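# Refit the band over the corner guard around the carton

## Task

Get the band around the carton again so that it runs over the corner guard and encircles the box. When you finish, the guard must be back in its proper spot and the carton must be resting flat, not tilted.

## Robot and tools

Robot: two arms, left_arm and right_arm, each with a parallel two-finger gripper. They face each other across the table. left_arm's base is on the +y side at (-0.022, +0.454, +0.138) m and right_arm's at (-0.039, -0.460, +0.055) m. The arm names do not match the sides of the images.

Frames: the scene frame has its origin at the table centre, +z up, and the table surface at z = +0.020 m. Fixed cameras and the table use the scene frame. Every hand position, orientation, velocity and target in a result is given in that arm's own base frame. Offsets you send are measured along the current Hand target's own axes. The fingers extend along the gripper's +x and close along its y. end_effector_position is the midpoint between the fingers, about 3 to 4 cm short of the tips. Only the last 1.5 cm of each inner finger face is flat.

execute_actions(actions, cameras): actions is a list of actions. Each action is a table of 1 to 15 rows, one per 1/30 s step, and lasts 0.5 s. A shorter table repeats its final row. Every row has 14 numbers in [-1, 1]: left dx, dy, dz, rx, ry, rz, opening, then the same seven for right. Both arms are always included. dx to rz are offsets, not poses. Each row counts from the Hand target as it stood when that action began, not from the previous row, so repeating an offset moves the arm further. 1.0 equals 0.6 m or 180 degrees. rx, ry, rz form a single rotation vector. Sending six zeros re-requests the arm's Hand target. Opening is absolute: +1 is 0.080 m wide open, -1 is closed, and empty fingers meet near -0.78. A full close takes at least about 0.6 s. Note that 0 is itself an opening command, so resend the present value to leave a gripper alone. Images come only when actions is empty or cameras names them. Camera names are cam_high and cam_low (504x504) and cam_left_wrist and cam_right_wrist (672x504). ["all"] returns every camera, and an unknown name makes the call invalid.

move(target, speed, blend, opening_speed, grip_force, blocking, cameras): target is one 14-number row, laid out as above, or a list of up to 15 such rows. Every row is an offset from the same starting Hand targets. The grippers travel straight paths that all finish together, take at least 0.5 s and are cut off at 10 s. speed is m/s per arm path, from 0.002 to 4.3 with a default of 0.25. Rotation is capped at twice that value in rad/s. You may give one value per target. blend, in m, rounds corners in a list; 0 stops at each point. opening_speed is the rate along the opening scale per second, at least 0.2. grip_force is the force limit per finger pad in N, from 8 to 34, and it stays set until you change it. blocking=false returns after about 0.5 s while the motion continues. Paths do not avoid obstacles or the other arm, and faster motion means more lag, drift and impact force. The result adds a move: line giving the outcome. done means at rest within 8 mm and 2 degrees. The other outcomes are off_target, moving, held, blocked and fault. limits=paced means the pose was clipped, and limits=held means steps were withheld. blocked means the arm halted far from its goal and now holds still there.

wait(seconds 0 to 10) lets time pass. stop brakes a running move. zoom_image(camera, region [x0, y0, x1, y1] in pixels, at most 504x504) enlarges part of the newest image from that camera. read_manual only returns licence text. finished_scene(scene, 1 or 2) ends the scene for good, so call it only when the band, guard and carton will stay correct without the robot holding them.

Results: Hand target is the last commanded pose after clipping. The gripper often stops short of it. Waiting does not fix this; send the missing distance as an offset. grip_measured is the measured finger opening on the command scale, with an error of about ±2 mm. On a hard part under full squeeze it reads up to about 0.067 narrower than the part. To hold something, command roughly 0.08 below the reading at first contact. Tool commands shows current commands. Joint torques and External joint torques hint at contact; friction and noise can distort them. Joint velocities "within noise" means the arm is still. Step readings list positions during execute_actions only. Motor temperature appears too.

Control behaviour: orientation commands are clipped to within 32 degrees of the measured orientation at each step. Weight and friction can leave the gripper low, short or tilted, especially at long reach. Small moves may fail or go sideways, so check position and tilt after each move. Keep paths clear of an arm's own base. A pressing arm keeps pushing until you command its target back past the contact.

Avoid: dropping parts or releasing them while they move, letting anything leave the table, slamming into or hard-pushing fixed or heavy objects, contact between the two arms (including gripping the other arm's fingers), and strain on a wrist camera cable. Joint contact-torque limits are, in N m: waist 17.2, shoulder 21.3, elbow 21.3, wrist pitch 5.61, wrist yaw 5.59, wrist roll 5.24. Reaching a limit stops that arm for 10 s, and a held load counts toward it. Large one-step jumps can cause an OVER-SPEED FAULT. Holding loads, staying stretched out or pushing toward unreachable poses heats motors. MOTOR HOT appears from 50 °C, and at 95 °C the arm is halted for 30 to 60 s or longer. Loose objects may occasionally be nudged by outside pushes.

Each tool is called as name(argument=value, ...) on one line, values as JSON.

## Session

execute_actions(actions=[])

zoom_image(camera="cam_high", region=[130, 120, 390, 380])

zoom_image(camera="cam_low", region=[150, 170, 400, 420])

Scene clock: 0.00 s.
left_arm: end_effector_position=(+0.3558, -0.2189, +0.0585) grip_measured=+1.000 end_effector_quat_wxyz=(+0.910, -0.175, +0.376, +0.021) | right_arm: end_effector_position=(+0.2100, +0.3087, +0.2564) grip_measured=+1.000 end_effector_quat_wxyz=(+0.804, -0.094, +0.428, +0.401)
Joint positions: left_arm=[-0.691 1.774 0.902 0.025 -0.396 -0.842 0.08] | right_arm=[0.941 1.448 1.438 -0.863 -0.081 0.206 0.08]
Joint velocities: within noise
Joint torques (N m): no reading
External joint torques (N m): no reading
Motor temperatures (°C): left_arm=[24 28 27 26 27 27] | right_arm=[24 29 27 27 29 28]
Heat: left arm: hottest shoulder 28 °C (+0.0 °C/min); right arm: hottest shoulder 29 °C (+0.0 °C/min).
Hand target: left_arm +0.3571, -0.2199, +0.0621; +0.911, -0.178, +0.372, +0.020 | right_arm +0.2100, +0.3088, +0.2594; +0.806, -0.092, +0.424, +0.403
Tool commands: left_gripper/opening=+1.0 right_gripper/opening=+1.0

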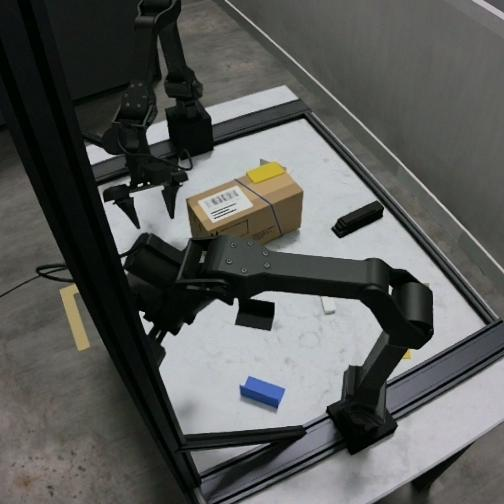

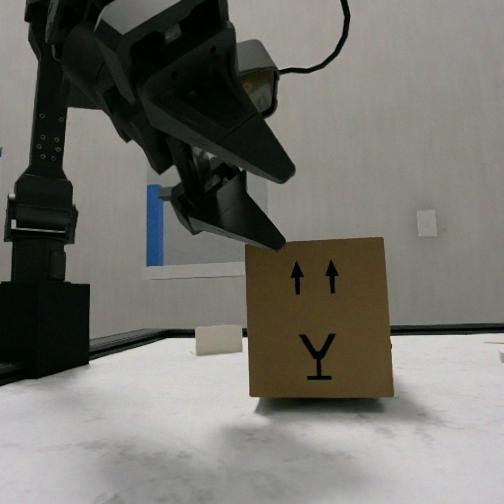

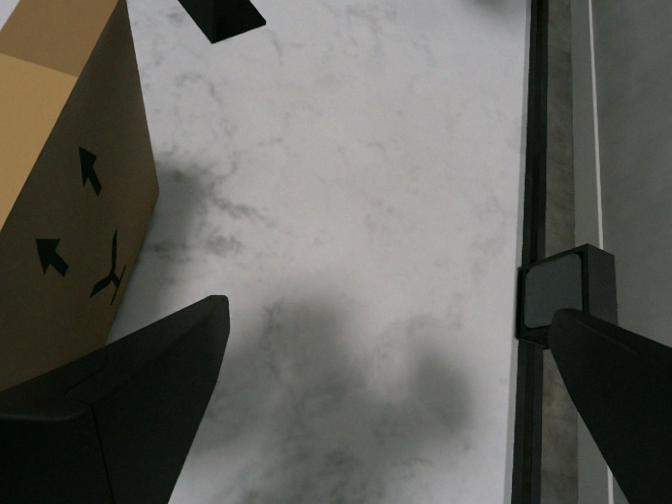

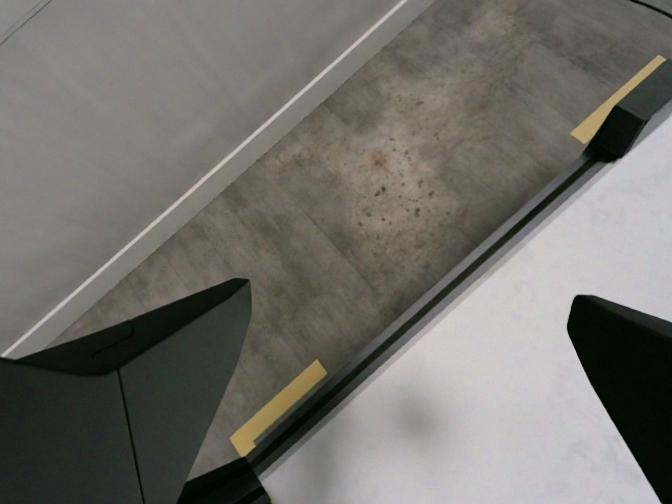

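Scaled by 1.938.

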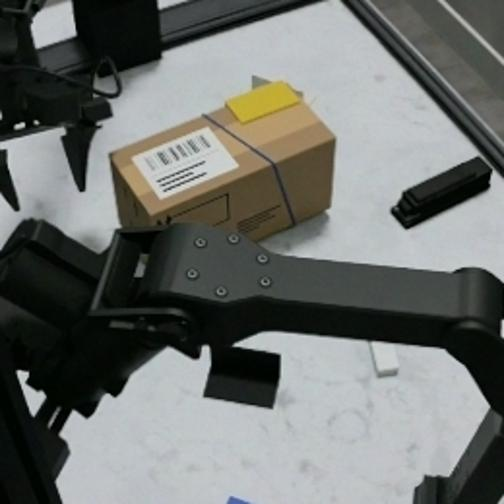

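Scaled by 2.016.

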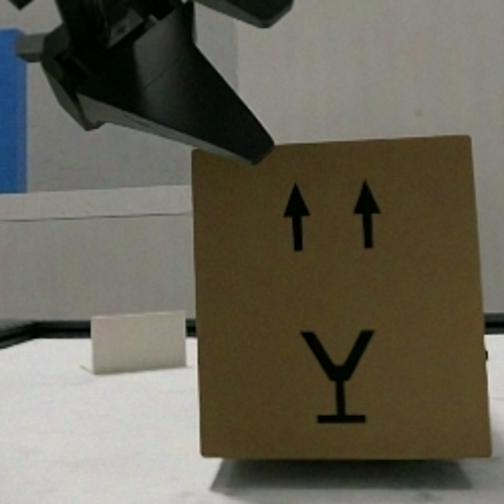

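move(target=[[-0.171,-0.077,0.165,0,0,0,1,-0.19,-0.238,0.02,0.078,-0.027,-0.11,1],[-0.5007,0.311,0.2277,0.1086,0.031,0.0366,1,-0.387,-0.477,0.041,0.157,-0.0546,-0.2215,1]], cameras=["all"], speed=0.25, blend=0.03)

zoom_image(camera="cam_right_wrist", region=[200, 90, 580, 330])

zoom_image(camera="cam_left_wrist", region=[150, 80, 590, 340])

Scene clock: 3.83 s.
left_arm: end_effector_position=(+0.1993, +0.0294, +0.2956) grip_measured=+1.000 end_effector_quat_wxyz=(+0.904, -0.002, +0.428, +0.000) | right_arm: end_effector_position=(+0.3574, +0.0004, +0.3937) grip_measured=+1.000 end_effector_quat_wxyz=(+0.923, +0.002, +0.385, +0.000)
Joint positions: left_arm=[0.279 0.934 1.328 -1.298 0.177 0.215 0.08] | right_arm=[0.001 1.603 2.165 -1.352 -0.001 0.003 0.08]
Joint torques (N m): left_arm=[0.21 -0.85 7.05 1.55 0.16 0.1] | right_arm=[-0.38 -4.46 7 1.16 0.01 -0.15]
External joint torques (N m): left_arm=[0.22 0.16 1.81 0.33 0.06 0.1] | right_arm=[-0.35 0.66 2.11 -0.21 0.01 -0.15]
Heat: left arm: hottest shoulder 29 °C (+0.0 °C/min); right arm: hottest shoulder 29 °C (+0.0 °C/min).
Hand target: left_arm +0.2002, +0.0299, +0.3003; +0.906, +0.000, +0.423, +0.000 | right_arm +0.3598, -0.0003, +0.3952; +0.924, +0.000, +0.383, +0.000
Off the commanded pose: left_arm 0.005 m, 1 deg | right_arm 0.003 m, 0 deg.
move: done

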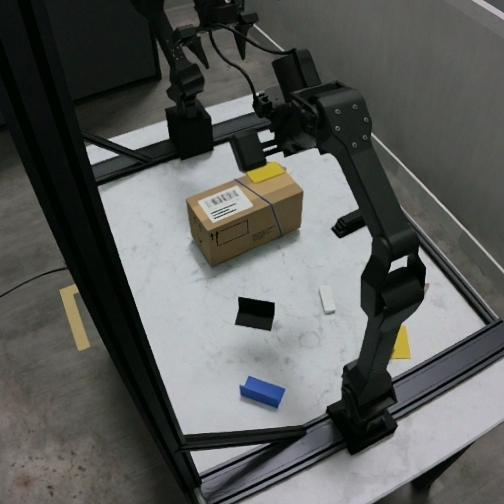

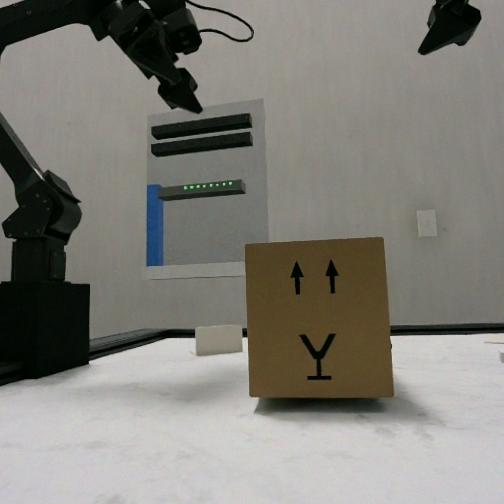

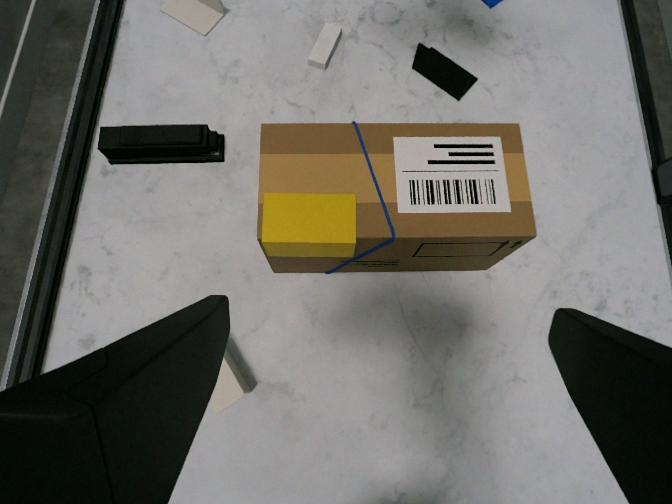

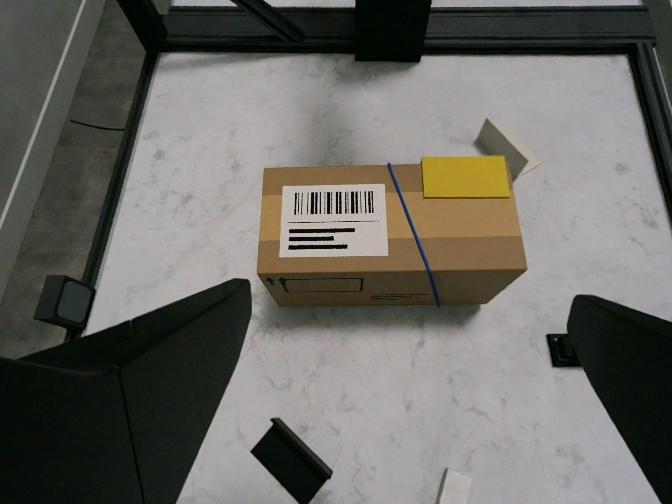

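Scaled by 1.326.

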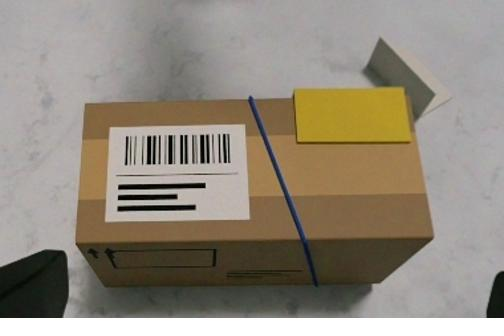

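Scaled by 1.145.

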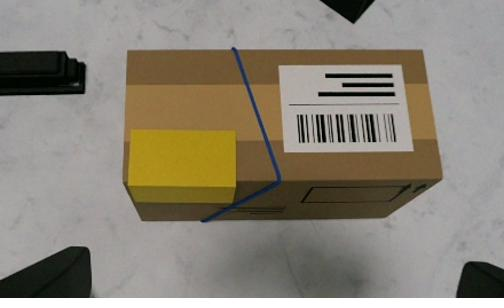

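move(target=[0.412,-0.06,-0.015,-0.0693,0.2214,0.0252,-0.3,0,0,0,0,0,0,0], cameras=["cam_left_wrist"], speed=0.2)

Scene clock: 7.50 s.
left_arm: end_effector_position=(+0.3487, -0.0052, +0.1046) grip_measured=-0.297 end_effector_quat_wxyz=(+0.701, -0.079, +0.704, +0.080) | right_arm: end_effector_position=(+0.3574, +0.0004, +0.3937) grip_measured=+0.003 end_effector_quat_wxyz=(+0.923, +0.002, +0.385, +0.000)
Joint positions: left_arm=[-0.015 1.876 1.507 -1.205 -0.001 -0.241 0.022] | right_arm=[0.001 1.603 2.165 -1.352 -0.001 0.003 0.035]
Joint torques (N m): left_arm=[-0.28 -6.53 6.86 0.45 0.02 -0.12] | right_arm=[-0.03 -4.07 7.08 1.15 0.03 -0.12]
External joint torques (N m): left_arm=[-0.32 1.02 1.48 0.13 0.04 -0.12] | right_arm=[-0.04 1.09 2.17 -0.24 0.03 -0.12]
Heat: left arm: hottest shoulder 29 °C (+8.0 °C/min); right arm: hottest shoulder 30 °C (+8.0 °C/min).
Hand target: left_arm +0.3521, -0.0061, +0.1049; +0.702, -0.080, +0.703, +0.080 | right_arm +0.3598, -0.0003, +0.3952; +0.924, +0.000, +0.383, +0.000
Off the commanded pose: left_arm 0.004 m, 0 deg | right_arm 0.003 m, 0 deg.
move: done
Images, in order (width x height): cam_left_wrist 672x504.

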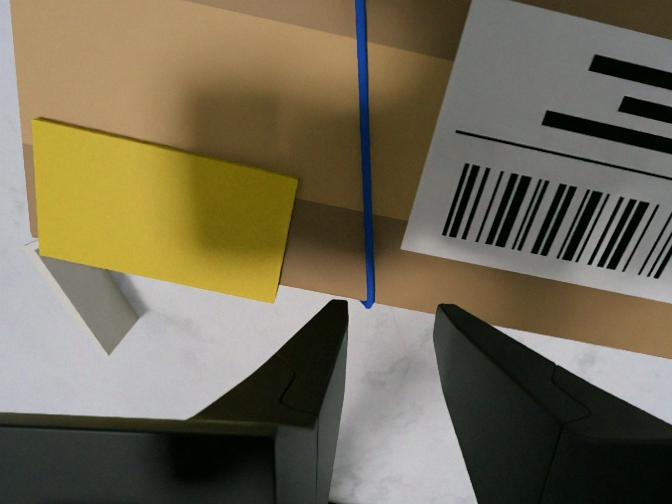

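move(target=[0.051,0.004,-0.005,0,0,0,-0.45,0,0,0,0,0,0,0], cameras=["cam_left_wrist","cam_low"], speed=0.08)

zoom_image(camera="cam_low", region=[230, 170, 380, 270])

zoom_image(camera="cam_left_wrist", region=[310, 240, 490, 400])

Scene clock: 8.83 s.
left_arm: end_effector_position=(+0.3501, -0.0052, +0.0792) grip_measured=-0.447 end_effector_quat_wxyz=(+0.707, -0.080, +0.698, +0.080) | right_arm: end_effector_position=(+0.3574, +0.0004, +0.3937) grip_measured=+0.003 end_effector_quat_wxyz=(+0.923, +0.002, +0.385, +0.000)
Joint positions: left_arm=[-0.015 1.886 1.417 -1.09 -0.001 -0.241 0.015] | right_arm=[0.001 1.603 2.165 -1.352 -0.001 0.003 0.035]
Joint torques (N m): left_arm=[0.24 -6.63 4.31 0.83 0.02 0.05] | right_arm=[-0.18 -4.2 7.07 1.21 0.04 -0.13]
External joint torques (N m): left_arm=[0.25 0.93 -0.99 0.5 0.04 0.05] | right_arm=[-0.19 0.92 2.19 -0.17 0.05 -0.13]
Heat: left arm: hottest shoulder 29 °C (+6.8 °C/min); right arm: hottest shoulder 30 °C (+6.8 °C/min).
Hand target: left_arm +0.3485, -0.0045, +0.0743; +0.702, -0.080, +0.703, +0.080 | right_arm +0.3598, -0.0003, +0.3952; +0.924, +0.000, +0.383, +0.000
Off the commanded pose: left_arm 0.005 m, 1 deg | right_arm 0.003 m, 0 deg.
move: done
Images, in order (width x height): cam_low 504x504, cam_left_wrist 672x504.

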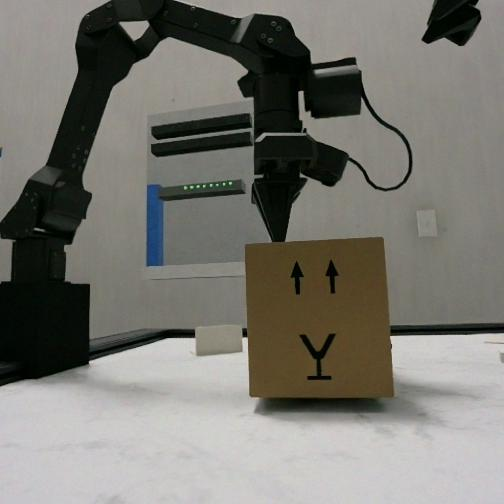

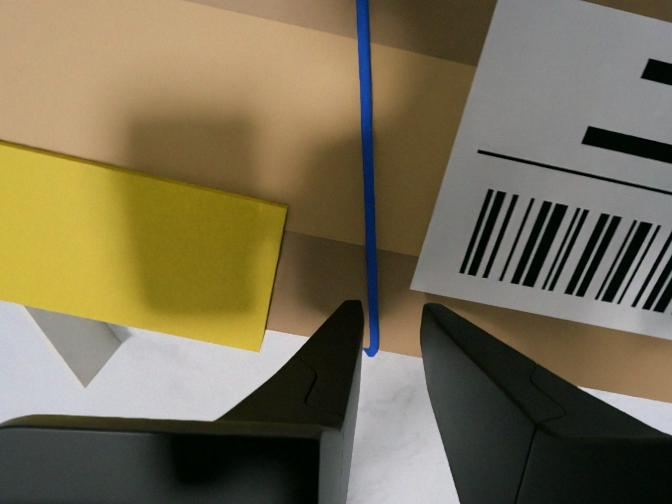

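Scaled by 3.360.

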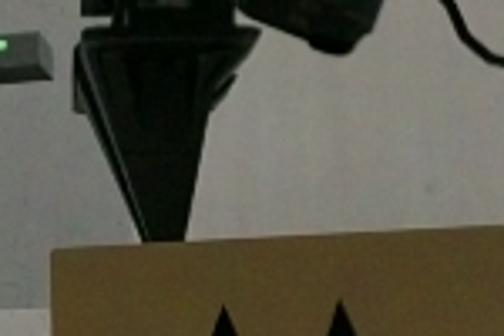

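Scaled by 2.800.

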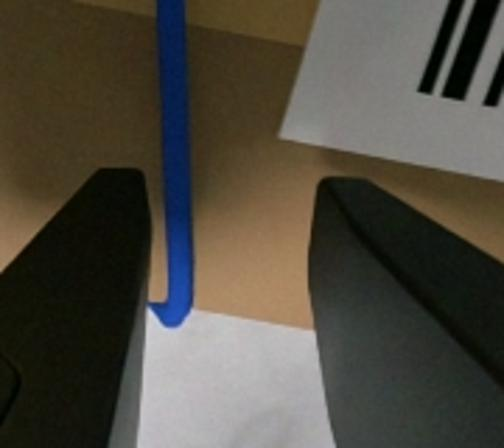

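move(target=[[0.006,0.008,0.0,0,0,0,-0.45,0,0,0,0,0,0,0],[0.013,0.008,0.0,0,0,0,-0.45,0,0,0,0,0,0,0]], cameras=["cam_left_wrist"], speed=0.04)

move(target=[0.007,0,0.0,0,0,0,-0.45,0,0,0,0,0,0,0], cameras=["cam_left_wrist"], speed=0.03)

Scene clock: 10.37 s.
left_arm: end_effector_position=(+0.3492, -0.0004, +0.0719) grip_measured=-0.447 end_effector_quat_wxyz=(+0.707, -0.080, +0.698, +0.080) | right_arm: end_effector_position=(+0.3574, +0.0004, +0.3937) grip_measured=+0.003 end_effector_quat_wxyz=(+0.923, +0.002, +0.385, +0.000)
Joint positions: left_arm=[-0.002 1.888 1.39 -1.059 -0.001 -0.229 0.015] | right_arm=[0.001 1.603 2.165 -1.352 -0.001 0.003 0.035]
Joint torques (N m): left_arm=[0.31 -6.46 4.25 0.84 0.02 0.09] | right_arm=[-0.1 -4.31 7 1.2 -0.04 -0.07]
External joint torques (N m): left_arm=[0.35 1.09 -1.04 0.48 0.03 0.09] | right_arm=[-0.12 0.69 2.2 -0.15 -0.02 -0.07]
Heat: left arm: hottest shoulder 29 °C (+5.8 °C/min); right arm: hottest shoulder 30 °C (+5.8 °C/min).
Hand target: left_arm +0.3475, +0.0003, +0.0666; +0.702, -0.080, +0.703, +0.080 | right_arm +0.3598, -0.0003, +0.3952; +0.924, +0.000, +0.383, +0.000
Off the commanded pose: left_arm 0.006 m, 1 deg | right_arm 0.003 m, 0 deg.
move: done
Images, in order (width x height): cam_left_wrist 672x504.

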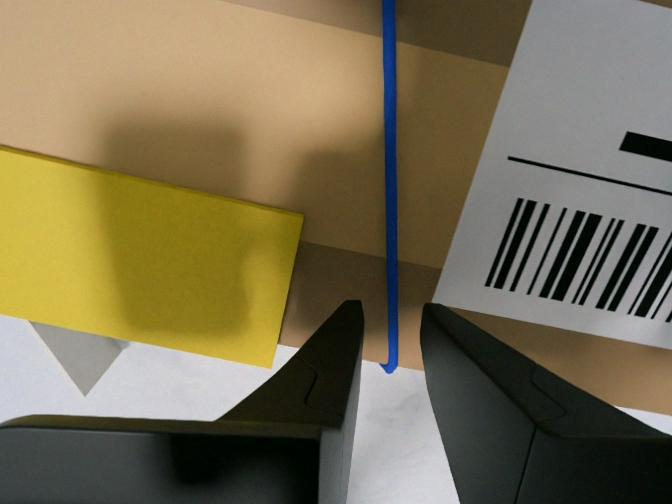

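Scene clock: 11.10 s.
left_arm: end_effector_position=(+0.3493, -0.0004, +0.0677) grip_measured=-0.447 end_effector_quat_wxyz=(+0.707, -0.080, +0.698, +0.080) | right_arm: end_effector_position=(+0.3574, +0.0004, +0.3937) grip_measured=+0.003 end_effector_quat_wxyz=(+0.923, +0.002, +0.385, +0.000)
Joint positions: left_arm=[-0.002 1.892 1.379 -1.044 -0.001 -0.229 0.015] | right_arm=[0.001 1.603 2.165 -1.352 -0.001 0.003 0.035]
Joint torques (N m): left_arm=[0.2 -6.48 4.2 0.87 0.01 0.1] | right_arm=[-0.21 -3.95 6.93 1.19 0.04 -0.12]
External joint torques (N m): left_arm=[0.17 1.07 -1.07 0.52 0.03 0.1] | right_arm=[-0.2 1.14 2.05 -0.2 0.05 -0.12]
Heat: left arm: hottest shoulder 30 °C (+10.8 °C/min); right arm: hottest shoulder 30 °C (+5.4 °C/min).
Hand target: left_arm +0.3474, +0.0003, +0.0623; +0.702, -0.080, +0.703, +0.080 | right_arm +0.3598, -0.0003, +0.3952; +0.924, +0.000, +0.383, +0.000
Off the commanded pose: left_arm 0.006 m, 1 deg | right_arm 0.003 m, 0 deg.
move: done
Images, in order (width x height): cam_left_wrist 672x504.

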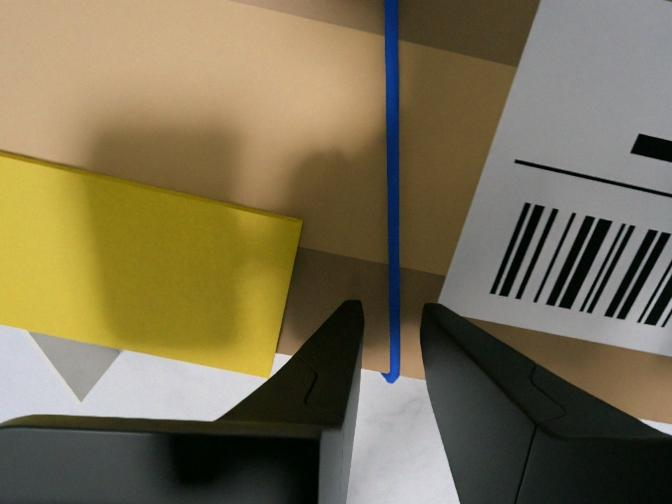

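move(target=[0.008,0,0.0,0,0,0,-0.45,0,0,0,0,0,0,0], cameras=["cam_left_wrist"], speed=0.03)

move(target=[0.006,0,0.0,0,0,0,-0.45,0,0,0,0,0,0,0], cameras=["cam_left_wrist"], speed=0.03)

Scene clock: 12.07 s.
left_arm: end_effector_position=(+0.3493, -0.0004, +0.0647) grip_measured=-0.447 end_effector_quat_wxyz=(+0.708, -0.080, +0.697, +0.080) | right_arm: end_effector_position=(+0.3574, +0.0004, +0.3937) grip_measured=+0.003 end_effector_quat_wxyz=(+0.923, +0.002, +0.385, +0.000)
Joint positions: left_arm=[-0.002 1.895 1.369 -1.03 -0.001 -0.228 0.015] | right_arm=[0.001 1.603 2.165 -1.352 -0.001 0.003 0.035]
Joint torques (N m): left_arm=[0.2 -6.16 3.82 1.17 0.01 0.09] | right_arm=[-0.25 -4.2 6.95 1.17 0.04 -0.1]
External joint torques (N m): left_arm=[0.24 1.3 -1.35 0.84 0.02 0.09] | right_arm=[-0.25 0.92 2.08 -0.19 0.04 -0.1]
Heat: left arm: hottest shoulder 30 °C (+9.9 °C/min); right arm: hottest shoulder 30 °C (+5.0 °C/min).
Hand target: left_arm +0.3474, +0.0002, +0.0575; +0.702, -0.080, +0.703, +0.080 | right_arm +0.3598, -0.0003, +0.3952; +0.924, +0.000, +0.383, +0.000
Off the commanded pose: left_arm 0.007 m, 1 deg | right_arm 0.003 m, 0 deg.
move: done
Images, in order (width x height): cam_left_wrist 672x504.

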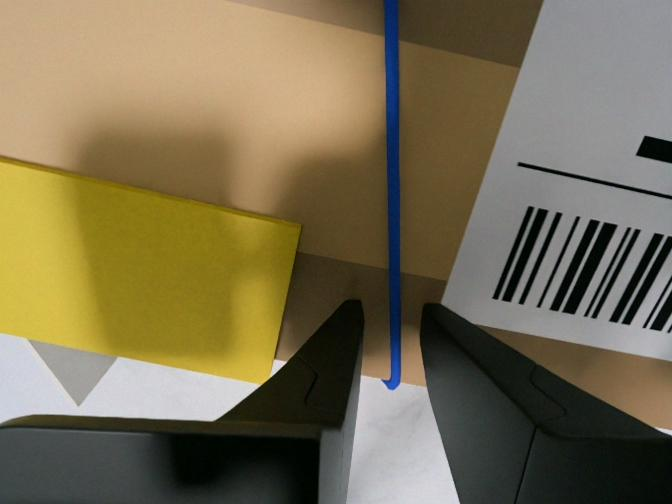

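Scene clock: 12.77 s.
left_arm: end_effector_position=(+0.3492, -0.0004, +0.0636) grip_measured=-0.447 end_effector_quat_wxyz=(+0.708, -0.080, +0.697, +0.080) | right_arm: end_effector_position=(+0.3574, +0.0004, +0.3937) grip_measured=+0.003 end_effector_quat_wxyz=(+0.923, +0.002, +0.385, +0.000)
Joint positions: left_arm=[-0.002 1.895 1.365 -1.025 -0.001 -0.228 0.015] | right_arm=[0.001 1.603 2.165 -1.352 -0.001 0.003 0.035]
Joint torques (N m): left_arm=[0.23 -5.77 3.31 1.78 0.01 0.08] | right_arm=[-0.19 -4.19 7.03 1.16 0.03 -0.13]
External joint torques (N m): left_arm=[0.18 1.7 -1.83 1.46 0.03 0.08] | right_arm=[-0.21 0.93 2.15 -0.21 0.04 -0.13]
Heat: left arm: hottest shoulder 30 °C (+9.4 °C/min); right arm: hottest shoulder 30 °C (+4.7 °C/min).
Hand target: left_arm +0.3475, +0.0002, +0.0540; +0.702, -0.080, +0.703, +0.080 | right_arm +0.3598, -0.0003, +0.3952; +0.924, +0.000, +0.383, +0.000
Off the commanded pose: left_arm 0.010 m, 1 deg | right_arm 0.003 m, 0 deg.
move: off_target (left_arm)
Images, in order (width x height): cam_left_wrist 672x504.

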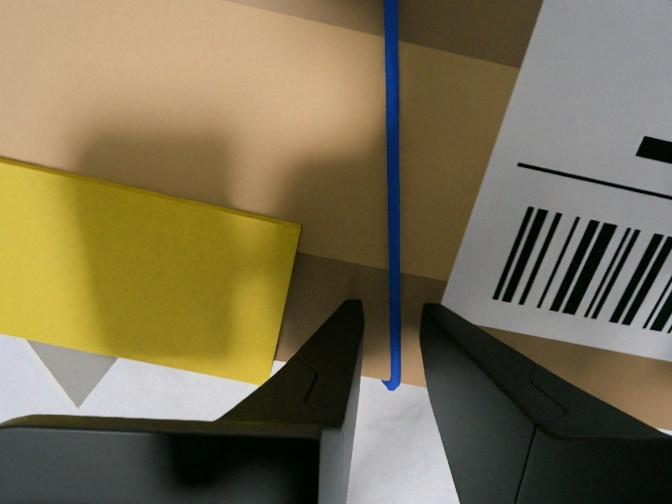

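move(target=[0,0,0.0,0,0,0,-1,0,0,0,0,0,0,0], cameras=[], speed=0.03)

move(target=[[-0.063,0,0,0,0,0,-1,0,0,0,0,0,0,0],[-0.066,0.0187,-0.081,0,0,0,-1,0,0,0,0,0,0,0]], cameras=["all"], speed=0.06, blend=0.005)

zoom_image(camera="cam_low", region=[210, 170, 410, 370])

Scene clock: 13.63 s.
left_arm: end_effector_position=(+0.3509, -0.0009, +0.0636) grip_measured=-0.769 end_effector_quat_wxyz=(+0.711, -0.082, +0.694, +0.078) | right_arm: end_effector_position=(+0.3574, +0.0004, +0.3937) grip_measured=+0.003 end_effector_quat_wxyz=(+0.923, +0.002, +0.385, +0.000)
Joint positions: left_arm=[-0.002 1.895 1.365 -1.017 0.003 -0.228 0] | right_arm=[0.001 1.603 2.165 -1.352 -0.001 0.003 0.035]
Joint torques (N m): left_arm=[0.15 -5.76 3.34 1.21 -0.11 0.08] | right_arm=[-0.31 -4.07 7.08 1.2 0 -0.12]
External joint torques (N m): left_arm=[0.14 1.78 -1.87 0.86 -0.1 0.08] | right_arm=[-0.32 1.02 2.2 -0.18 0.01 -0.12]
Heat: left arm: hottest shoulder 30 °C (+8.8 °C/min); right arm: hottest shoulder 30 °C (+4.4 °C/min).
Hand target: left_arm +0.3475, +0.0002, +0.0540; +0.702, -0.080, +0.703, +0.080 | right_arm +0.3598, -0.0003, +0.3952; +0.924, +0.000, +0.383, +0.000
Off the commanded pose: left_arm 0.010 m, 1 deg | right_arm 0.003 m, 0 deg.
move: off_target (left_arm)
No camera images: "cameras" was empty.

Scene clock: 15.53 s.
left_arm: end_effector_position=(+0.3063, +0.0025, +0.0898) grip_measured=-0.771 end_effector_quat_wxyz=(+0.705, -0.080, +0.699, +0.084) | right_arm: end_effector_position=(+0.3574, +0.0004, +0.3937) grip_measured=+0.003 end_effector_quat_wxyz=(+0.923, +0.002, +0.385, +0.000)
Joint positions: left_arm=[0.005 1.718 1.252 -1.096 -0.007 -0.228 0] | right_arm=[0.001 1.603 2.165 -1.352 -0.001 0.003 0.035]
Joint torques (N m): left_arm=[-0.39 -9.25 3.28 -0.84 0.21 0.08] | right_arm=[-0.05 -4.21 7.18 1.16 0.02 -0.16]
External joint torques (N m): left_arm=[-0.4 -2.98 -1.92 -1.15 0.24 0.08] | right_arm=[-0.02 0.91 2.29 -0.21 0.02 -0.16]
Heat: left arm: hottest shoulder 30 °C (+7.7 °C/min); right arm: hottest shoulder 30 °C (+3.9 °C/min).
Hand target: left_arm +0.2977, +0.0002, +0.0936; +0.702, -0.080, +0.703, +0.080 | right_arm +0.3598, -0.0003, +0.3952; +0.924, +0.000, +0.383, +0.000
Off the commanded pose: left_arm 0.010 m, 1 deg | right_arm 0.003 m, 0 deg.
move: off_target (left_arm)

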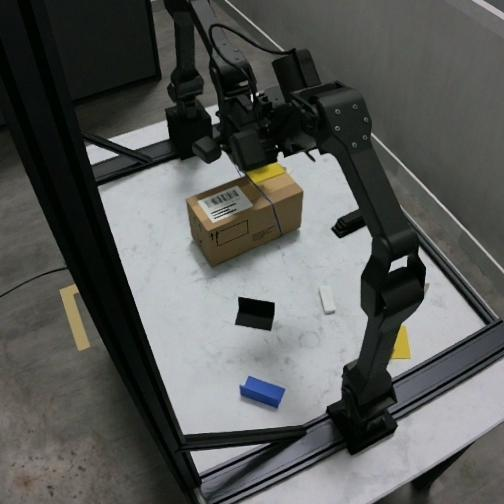

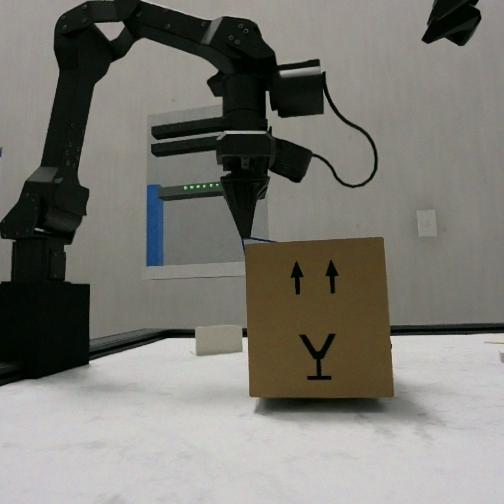

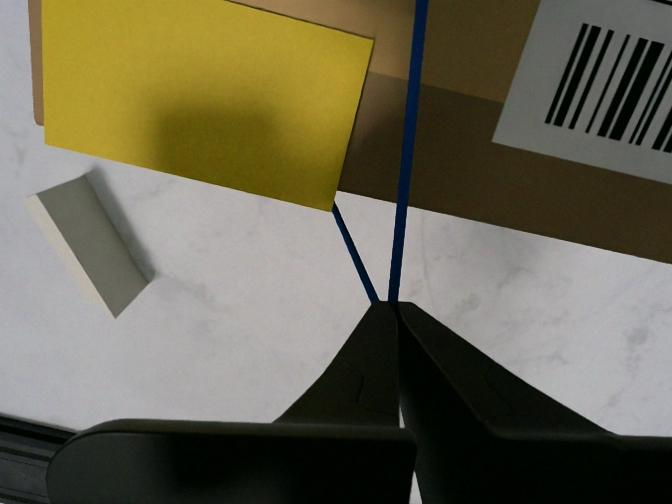

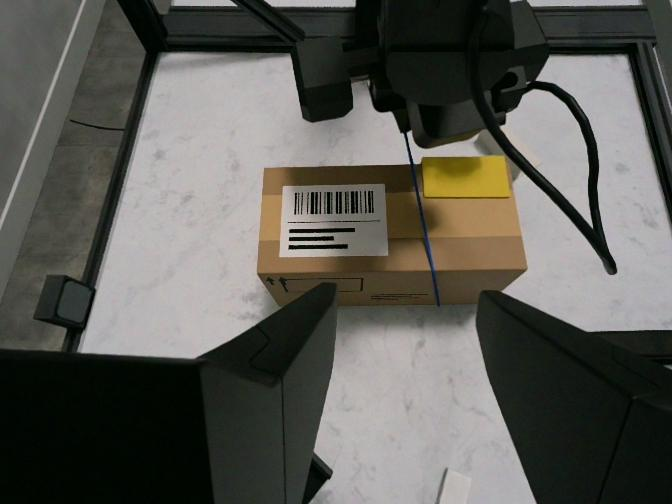

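Scaled by 2.520.

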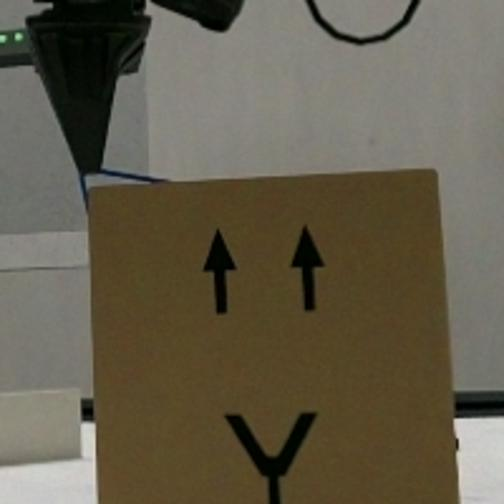

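move(target=[[0,0.0094,-0.0406,0,0,0,-1,0,0,0,0,0,0,0],[0,0.0954,-0.0207,0.072,0,0,-1,0,0,0,0,0,0,0]], cameras=["cam_left_wrist","cam_right_wrist","cam_low"], speed=0.06)

zoom_image(camera="cam_right_wrist", region=[200, 90, 580, 330])

Scene clock: 19.40 s.
left_arm: end_effector_position=(+0.2801, +0.0516, +0.0923) grip_measured=-0.771 end_effector_quat_wxyz=(+0.715, +0.001, +0.699, -0.002) | right_arm: end_effector_position=(+0.3574, +0.0004, +0.3937) grip_measured=+0.003 end_effector_quat_wxyz=(+0.923, +0.002, +0.385, +0.000)
Joint positions: left_arm=[0.185 1.624 1.157 -1.081 0.006 0.189 0] | right_arm=[0.001 1.603 2.165 -1.352 -0.001 0.003 0.035]
Joint torques (N m): left_arm=[0.7 -6.55 4.96 -1.51 -0.24 0.11] | right_arm=[-0.08 -4.33 6.88 1.17 0.03 -0.15]
External joint torques (N m): left_arm=[0.65 -0.95 -0.28 -1.86 -0.24 0.11] | right_arm=[-0.08 0.7 2.05 -0.19 0.04 -0.15]
Heat: left arm: hottest shoulder 32 °C (+12.4 °C/min); right arm: hottest shoulder 30 °C (+3.1 °C/min).
Hand target: left_arm +0.2727, +0.0533, +0.0937; +0.707, +0.000, +0.707, +0.000 | right_arm +0.3598, -0.0003, +0.3952; +0.924, +0.000, +0.383, +0.000
Off the commanded pose: left_arm 0.008 m, 1 deg | right_arm 0.003 m, 0 deg.
move: done
Images, in order (width x height): cam_low 504x504, cam_left_wrist 672x504, cam_right_wrist 672x504.

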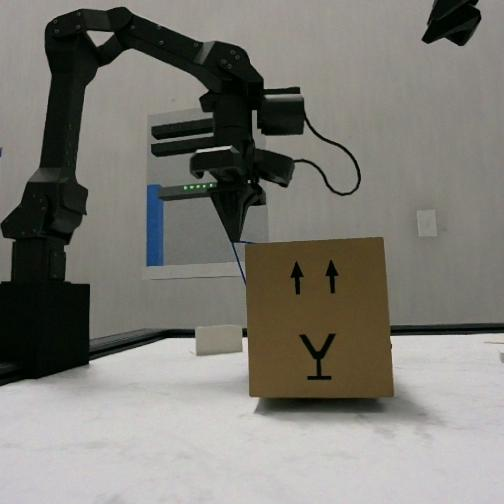

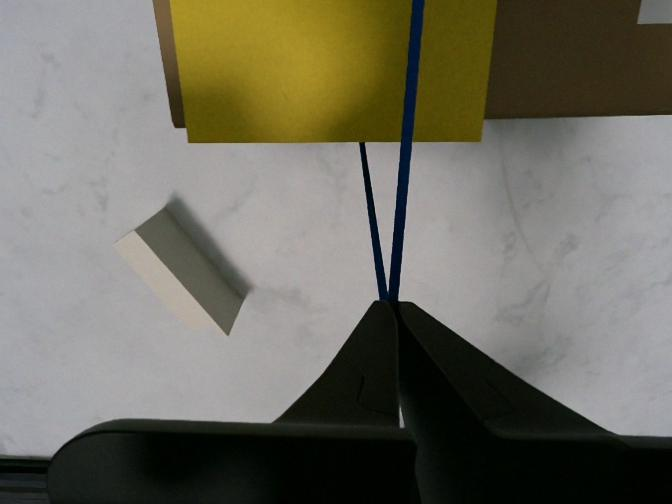

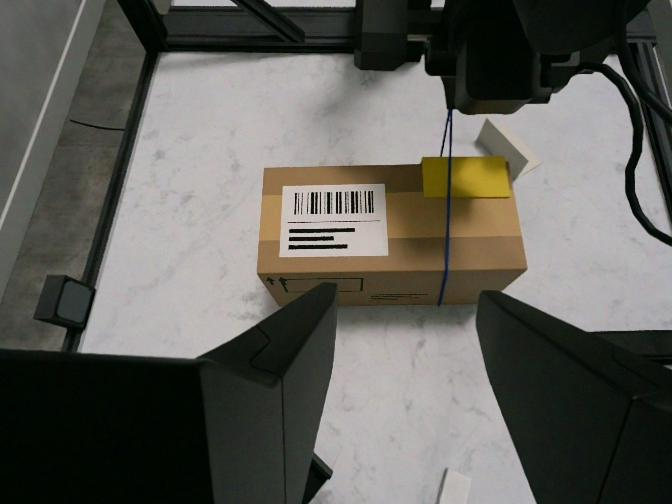

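Scaled by 1.326.

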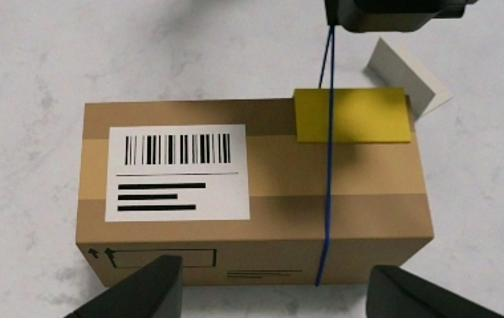

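move(target=[[0,0.010,0,0,0,0,-1,0,0,0,0,0,0,0],[0.047,0.010,0.03,0,0,0,-1,0,0,0,0,0,0,0],[0.062,0.010,0.058,0,0,0,-1,0,0,0,0,0,0,0]], cameras=["cam_left_wrist","cam_right_wrist","cam_low"], speed=0.06, blend=[0.003,0.005,0])

zoom_image(camera="cam_right_wrist", region=[200, 90, 580, 330])

Scene clock: 22.37 s.
left_arm: end_effector_position=(+0.3086, +0.0583, +0.0598) grip_measured=-0.771 end_effector_quat_wxyz=(+0.713, +0.000, +0.701, -0.002) | right_arm: end_effector_position=(+0.3574, +0.0004, +0.3937) grip_measured=+0.003 end_effector_quat_wxyz=(+0.923, +0.002, +0.385, +0.000)
Joint positions: left_arm=[0.19 1.772 1.192 -0.974 0.007 0.193 0] | right_arm=[0.001 1.603 2.165 -1.352 -0.001 0.003 0.035]
Joint torques (N m): left_arm=[0.04 -5.2 5.31 0.19 -0.25 -0.1] | right_arm=[-0.15 -4.22 7.06 1.18 0.02 -0.14]
External joint torques (N m): left_arm=[0.02 1.4 0.14 -0.16 -0.27 -0.1] | right_arm=[-0.17 0.9 2.18 -0.2 0.03 -0.14]
Heat: left arm: hottest shoulder 32 °C (+10.7 °C/min); right arm: hottest shoulder 30 °C (+2.7 °C/min).
Hand target: left_arm +0.3075, +0.0592, +0.0564; +0.707, +0.000, +0.708, +0.000 | right_arm +0.3598, -0.0003, +0.3952; +0.924, +0.000, +0.383, +0.000
Off the commanded pose: left_arm 0.004 m, 1 deg | right_arm 0.003 m, 0 deg.
move: done; blend cut to 0 m at target 1
Images, in order (width x height): cam_low 504x504, cam_left_wrist 672x504, cam_right_wrist 672x504.

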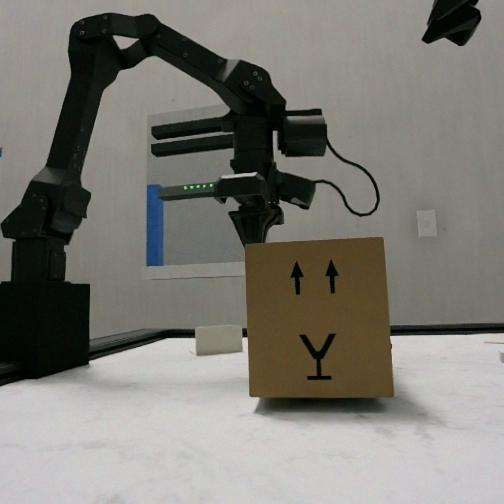

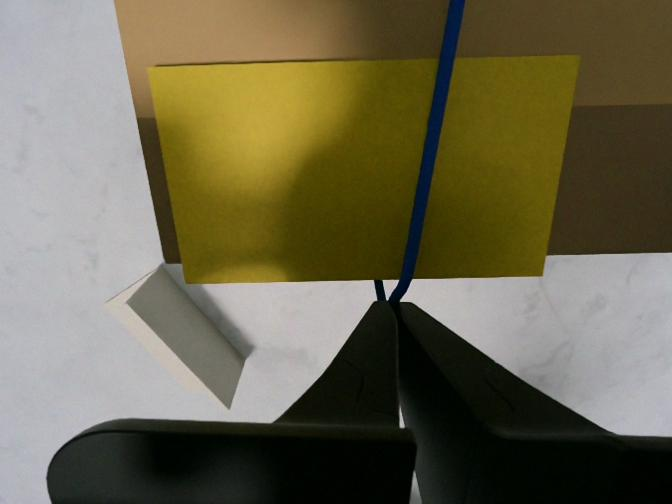

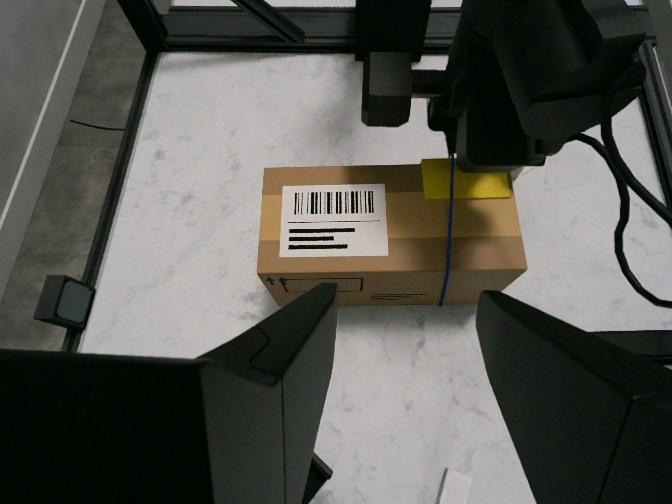

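Scaled by 1.326.

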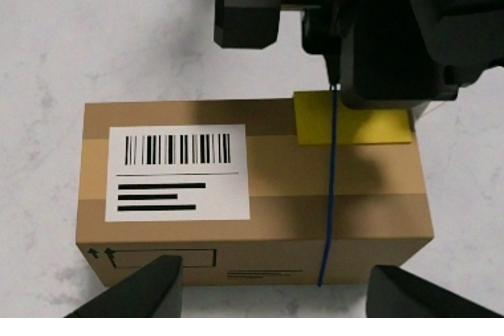

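move(target=[[0,0.011,0,0,0,0,-1,0,0,0,0,0,0,0],[0.005,0.011,0.013,0,0,0,-1,0,0,0,0,0,0,0]], cameras=["cam_left_wrist"], speed=0.04)

move(target=[0,0,0,0,0,0,-0.5,0,0,0,0,0,0,0], cameras=[], opening_speed=0.5)

move(target=[[0,0,-0.06,0,0,0,-0.5,0,0,0,0,0,0,0],[-0.02,-0.08,-0.15,0,-0.19,0,-0.3,0,0,0,0,0,0,0]], cameras=["cam_right_wrist","cam_left_wrist","cam_low"], speed=[0.06,0.15])

zoom_image(camera="cam_right_wrist", region=[200, 90, 580, 330])

Scene clock: 24.30 s.
left_arm: end_effector_position=(+0.3134, +0.0636, +0.0561) grip_measured=-0.771 end_effector_quat_wxyz=(+0.710, +0.000, +0.705, -0.003) | right_arm: end_effector_position=(+0.3574, +0.0004, +0.3937) grip_measured=+0.003 end_effector_quat_wxyz=(+0.923, +0.002, +0.385, +0.000)
Joint positions: left_arm=[0.203 1.805 1.218 -0.977 0.007 0.208 0] | right_arm=[0.001 1.603 2.165 -1.352 -0.001 0.003 0.035]
Joint torques (N m): left_arm=[0.24 -5.13 6.05 0.6 -0.25 -0.08] | right_arm=[-0.08 -4.14 6.83 1.16 0.05 -0.15]
External joint torques (N m): left_arm=[0.24 1.65 0.94 0.28 -0.26 -0.08] | right_arm=[-0.05 0.95 1.97 -0.22 0.05 -0.15]
Heat: left arm: hottest shoulder 32 °C (+9.9 °C/min); right arm: hottest shoulder 31 °C (+4.9 °C/min).
Hand target: left_arm +0.3152, +0.0658, +0.0534; +0.707, +0.000, +0.708, +0.000 | right_arm +0.3598, -0.0003, +0.3952; +0.924, +0.000, +0.383, +0.000
Off the commanded pose: left_arm 0.004 m, 1 deg | right_arm 0.003 m, 0 deg.
move: done
Images, in order (width x height): cam_left_wrist 672x504.

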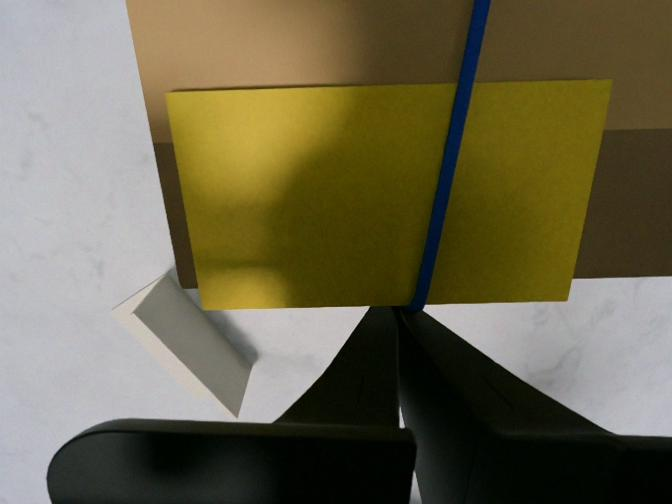

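Scene clock: 25.17 s.
left_arm: end_effector_position=(+0.3128, +0.0647, +0.0539) grip_measured=-0.504 end_effector_quat_wxyz=(+0.707, +0.000, +0.708, -0.002) | right_arm: end_effector_position=(+0.3574, +0.0004, +0.3937) grip_measured=+0.003 end_effector_quat_wxyz=(+0.923, +0.002, +0.385, +0.000)
Joint positions: left_arm=[0.205 1.813 1.218 -0.977 0.002 0.208 0.012] | right_arm=[0.001 1.603 2.165 -1.352 -0.001 0.003 0.035]
Joint torques (N m): left_arm=[0.11 -5.91 5.99 0.59 -0.09 -0.09] | right_arm=[-0.07 -4.16 6.96 1.17 0.08 -0.13]
External joint torques (N m): left_arm=[0.13 0.87 0.94 0.28 -0.1 -0.09] | right_arm=[-0.08 0.92 2.11 -0.19 0.09 -0.13]
Heat: left arm: hottest shoulder 32 °C (+9.5 °C/min); right arm: hottest shoulder 31 °C (+4.8 °C/min).
Hand target: left_arm +0.3152, +0.0658, +0.0534; +0.707, +0.000, +0.708, +0.000 | right_arm +0.3598, -0.0003, +0.3952; +0.924, +0.000, +0.383, +0.000
Off the commanded pose: left_arm 0.003 m, 0 deg | right_arm 0.003 m, 0 deg.
move: done
No camera images: "cameras" was empty.

Scene clock: 29.03 s.
left_arm: end_effector_position=(+0.2261, +0.0182, +0.0659) grip_measured=-0.303 end_effector_quat_wxyz=(+0.882, -0.001, +0.471, -0.001) | right_arm: end_effector_position=(+0.3574, +0.0004, +0.3937) grip_measured=+0.003 end_effector_quat_wxyz=(+0.923, +0.002, +0.385, +0.000)
Joint positions: left_arm=[0.129 0.936 0.42 -0.469 0.073 0.107 0.021] | right_arm=[0.001 1.603 2.165 -1.352 -0.001 0.003 0.035]
Joint torques (N m): left_arm=[-0.27 -2.91 5.06 1.81 -0.07 -0.11] | right_arm=[-0.25 -4.23 6.95 1.16 0.02 -0.17]
External joint torques (N m): left_arm=[-0.27 -1.13 -1.04 0.64 -0.11 -0.11] | right_arm=[-0.22 0.69 2.2 -0.18 0.02 -0.17]
Heat: left arm: hottest shoulder 32 °C (+8.3 °C/min); right arm: hottest shoulder 31 °C (+4.1 °C/min).
Hand target: left_arm +0.2252, +0.0178, +0.0655; +0.883, +0.000, +0.468, +0.000 | right_arm +0.3598, -0.0003, +0.3952; +0.924, +0.000, +0.383, +0.000
Off the commanded pose: left_arm 0.001 m, 0 deg | right_arm 0.003 m, 0 deg.
move: done
Images, in order (width x height): cam_low 504x504, cam_left_wrist 672x504, cam_right_wrist 672x504.

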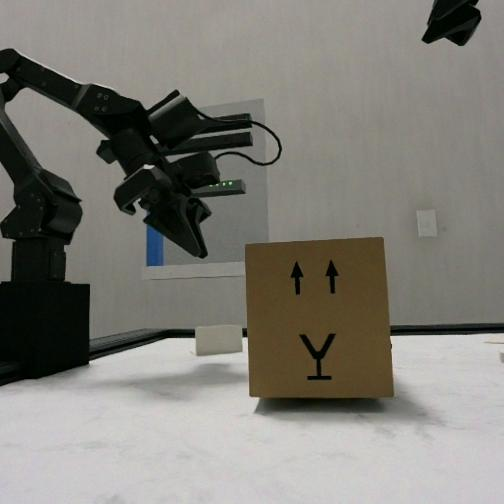

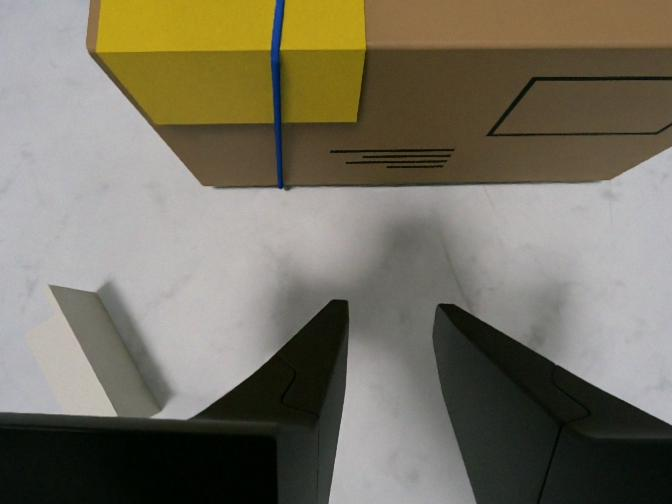

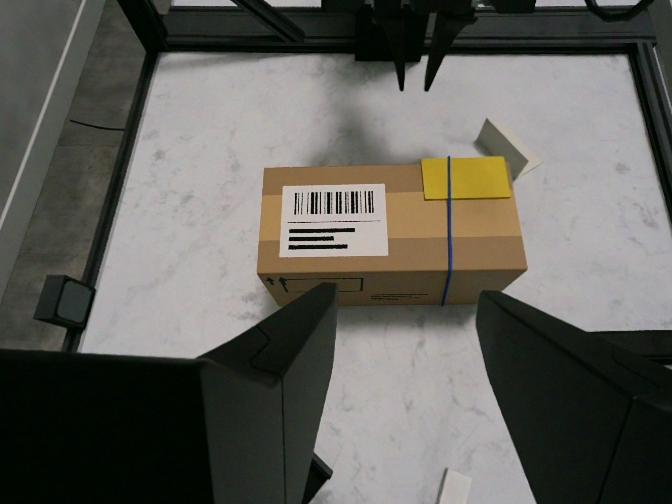

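Scaled by 1.326.

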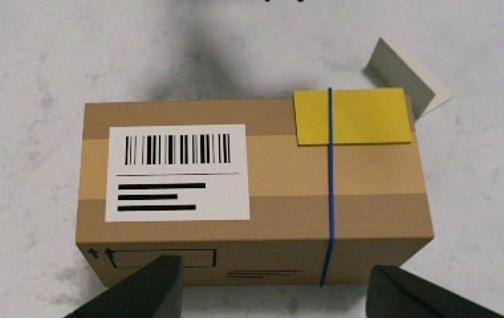

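move(target=[0,0,0,0,0,0,-0.3,0.398,-0.103,-0.113,0,0.15,0,-0.3], cameras=["cam_right_wrist"], speed=0.2)

Scene clock: 31.83 s.
left_arm: end_effector_position=(+0.2261, +0.0182, +0.0659) grip_measured=-0.303 end_effector_quat_wxyz=(+0.882, -0.001, +0.471, -0.001) | right_arm: end_effector_position=(+0.4780, -0.0609, +0.1801) grip_measured=-0.297 end_effector_quat_wxyz=(+0.809, +0.002, +0.588, +0.000)
Joint positions: left_arm=[0.129 0.936 0.42 -0.469 0.073 0.107 0.021] | right_arm=[-0.141 2.186 2.221 -1.295 -0.045 -0.131 0.022]
Joint torques (N m): left_arm=[-0.25 -2.9 5.05 1.81 -0.06 -0.1] | right_arm=[0.02 -8.51 7.59 0.52 0.03 -0.17]
External joint torques (N m): left_arm=[-0.23 -1.15 -0.93 0.67 -0.11 -0.1] | right_arm=[0.02 1.51 1.8 -0.32 0.07 -0.17]
Heat: left arm: hottest shoulder 32 °C (+7.5 °C/min); right arm: hottest shoulder 31 °C (+3.8 °C/min).
Hand target: left_arm +0.2252, +0.0178, +0.0655; +0.883, +0.000, +0.468, +0.000 | right_arm +0.4807, -0.0621, +0.1784; +0.809, +0.000, +0.588, +0.000
Off the commanded pose: left_arm 0.001 m, 0 deg | right_arm 0.003 m, 0 deg.
move: done
Images, in order (width x height): cam_right_wrist 672x504.

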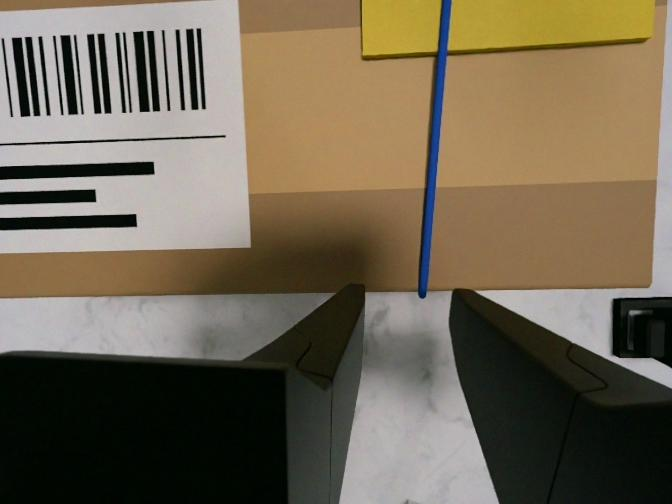

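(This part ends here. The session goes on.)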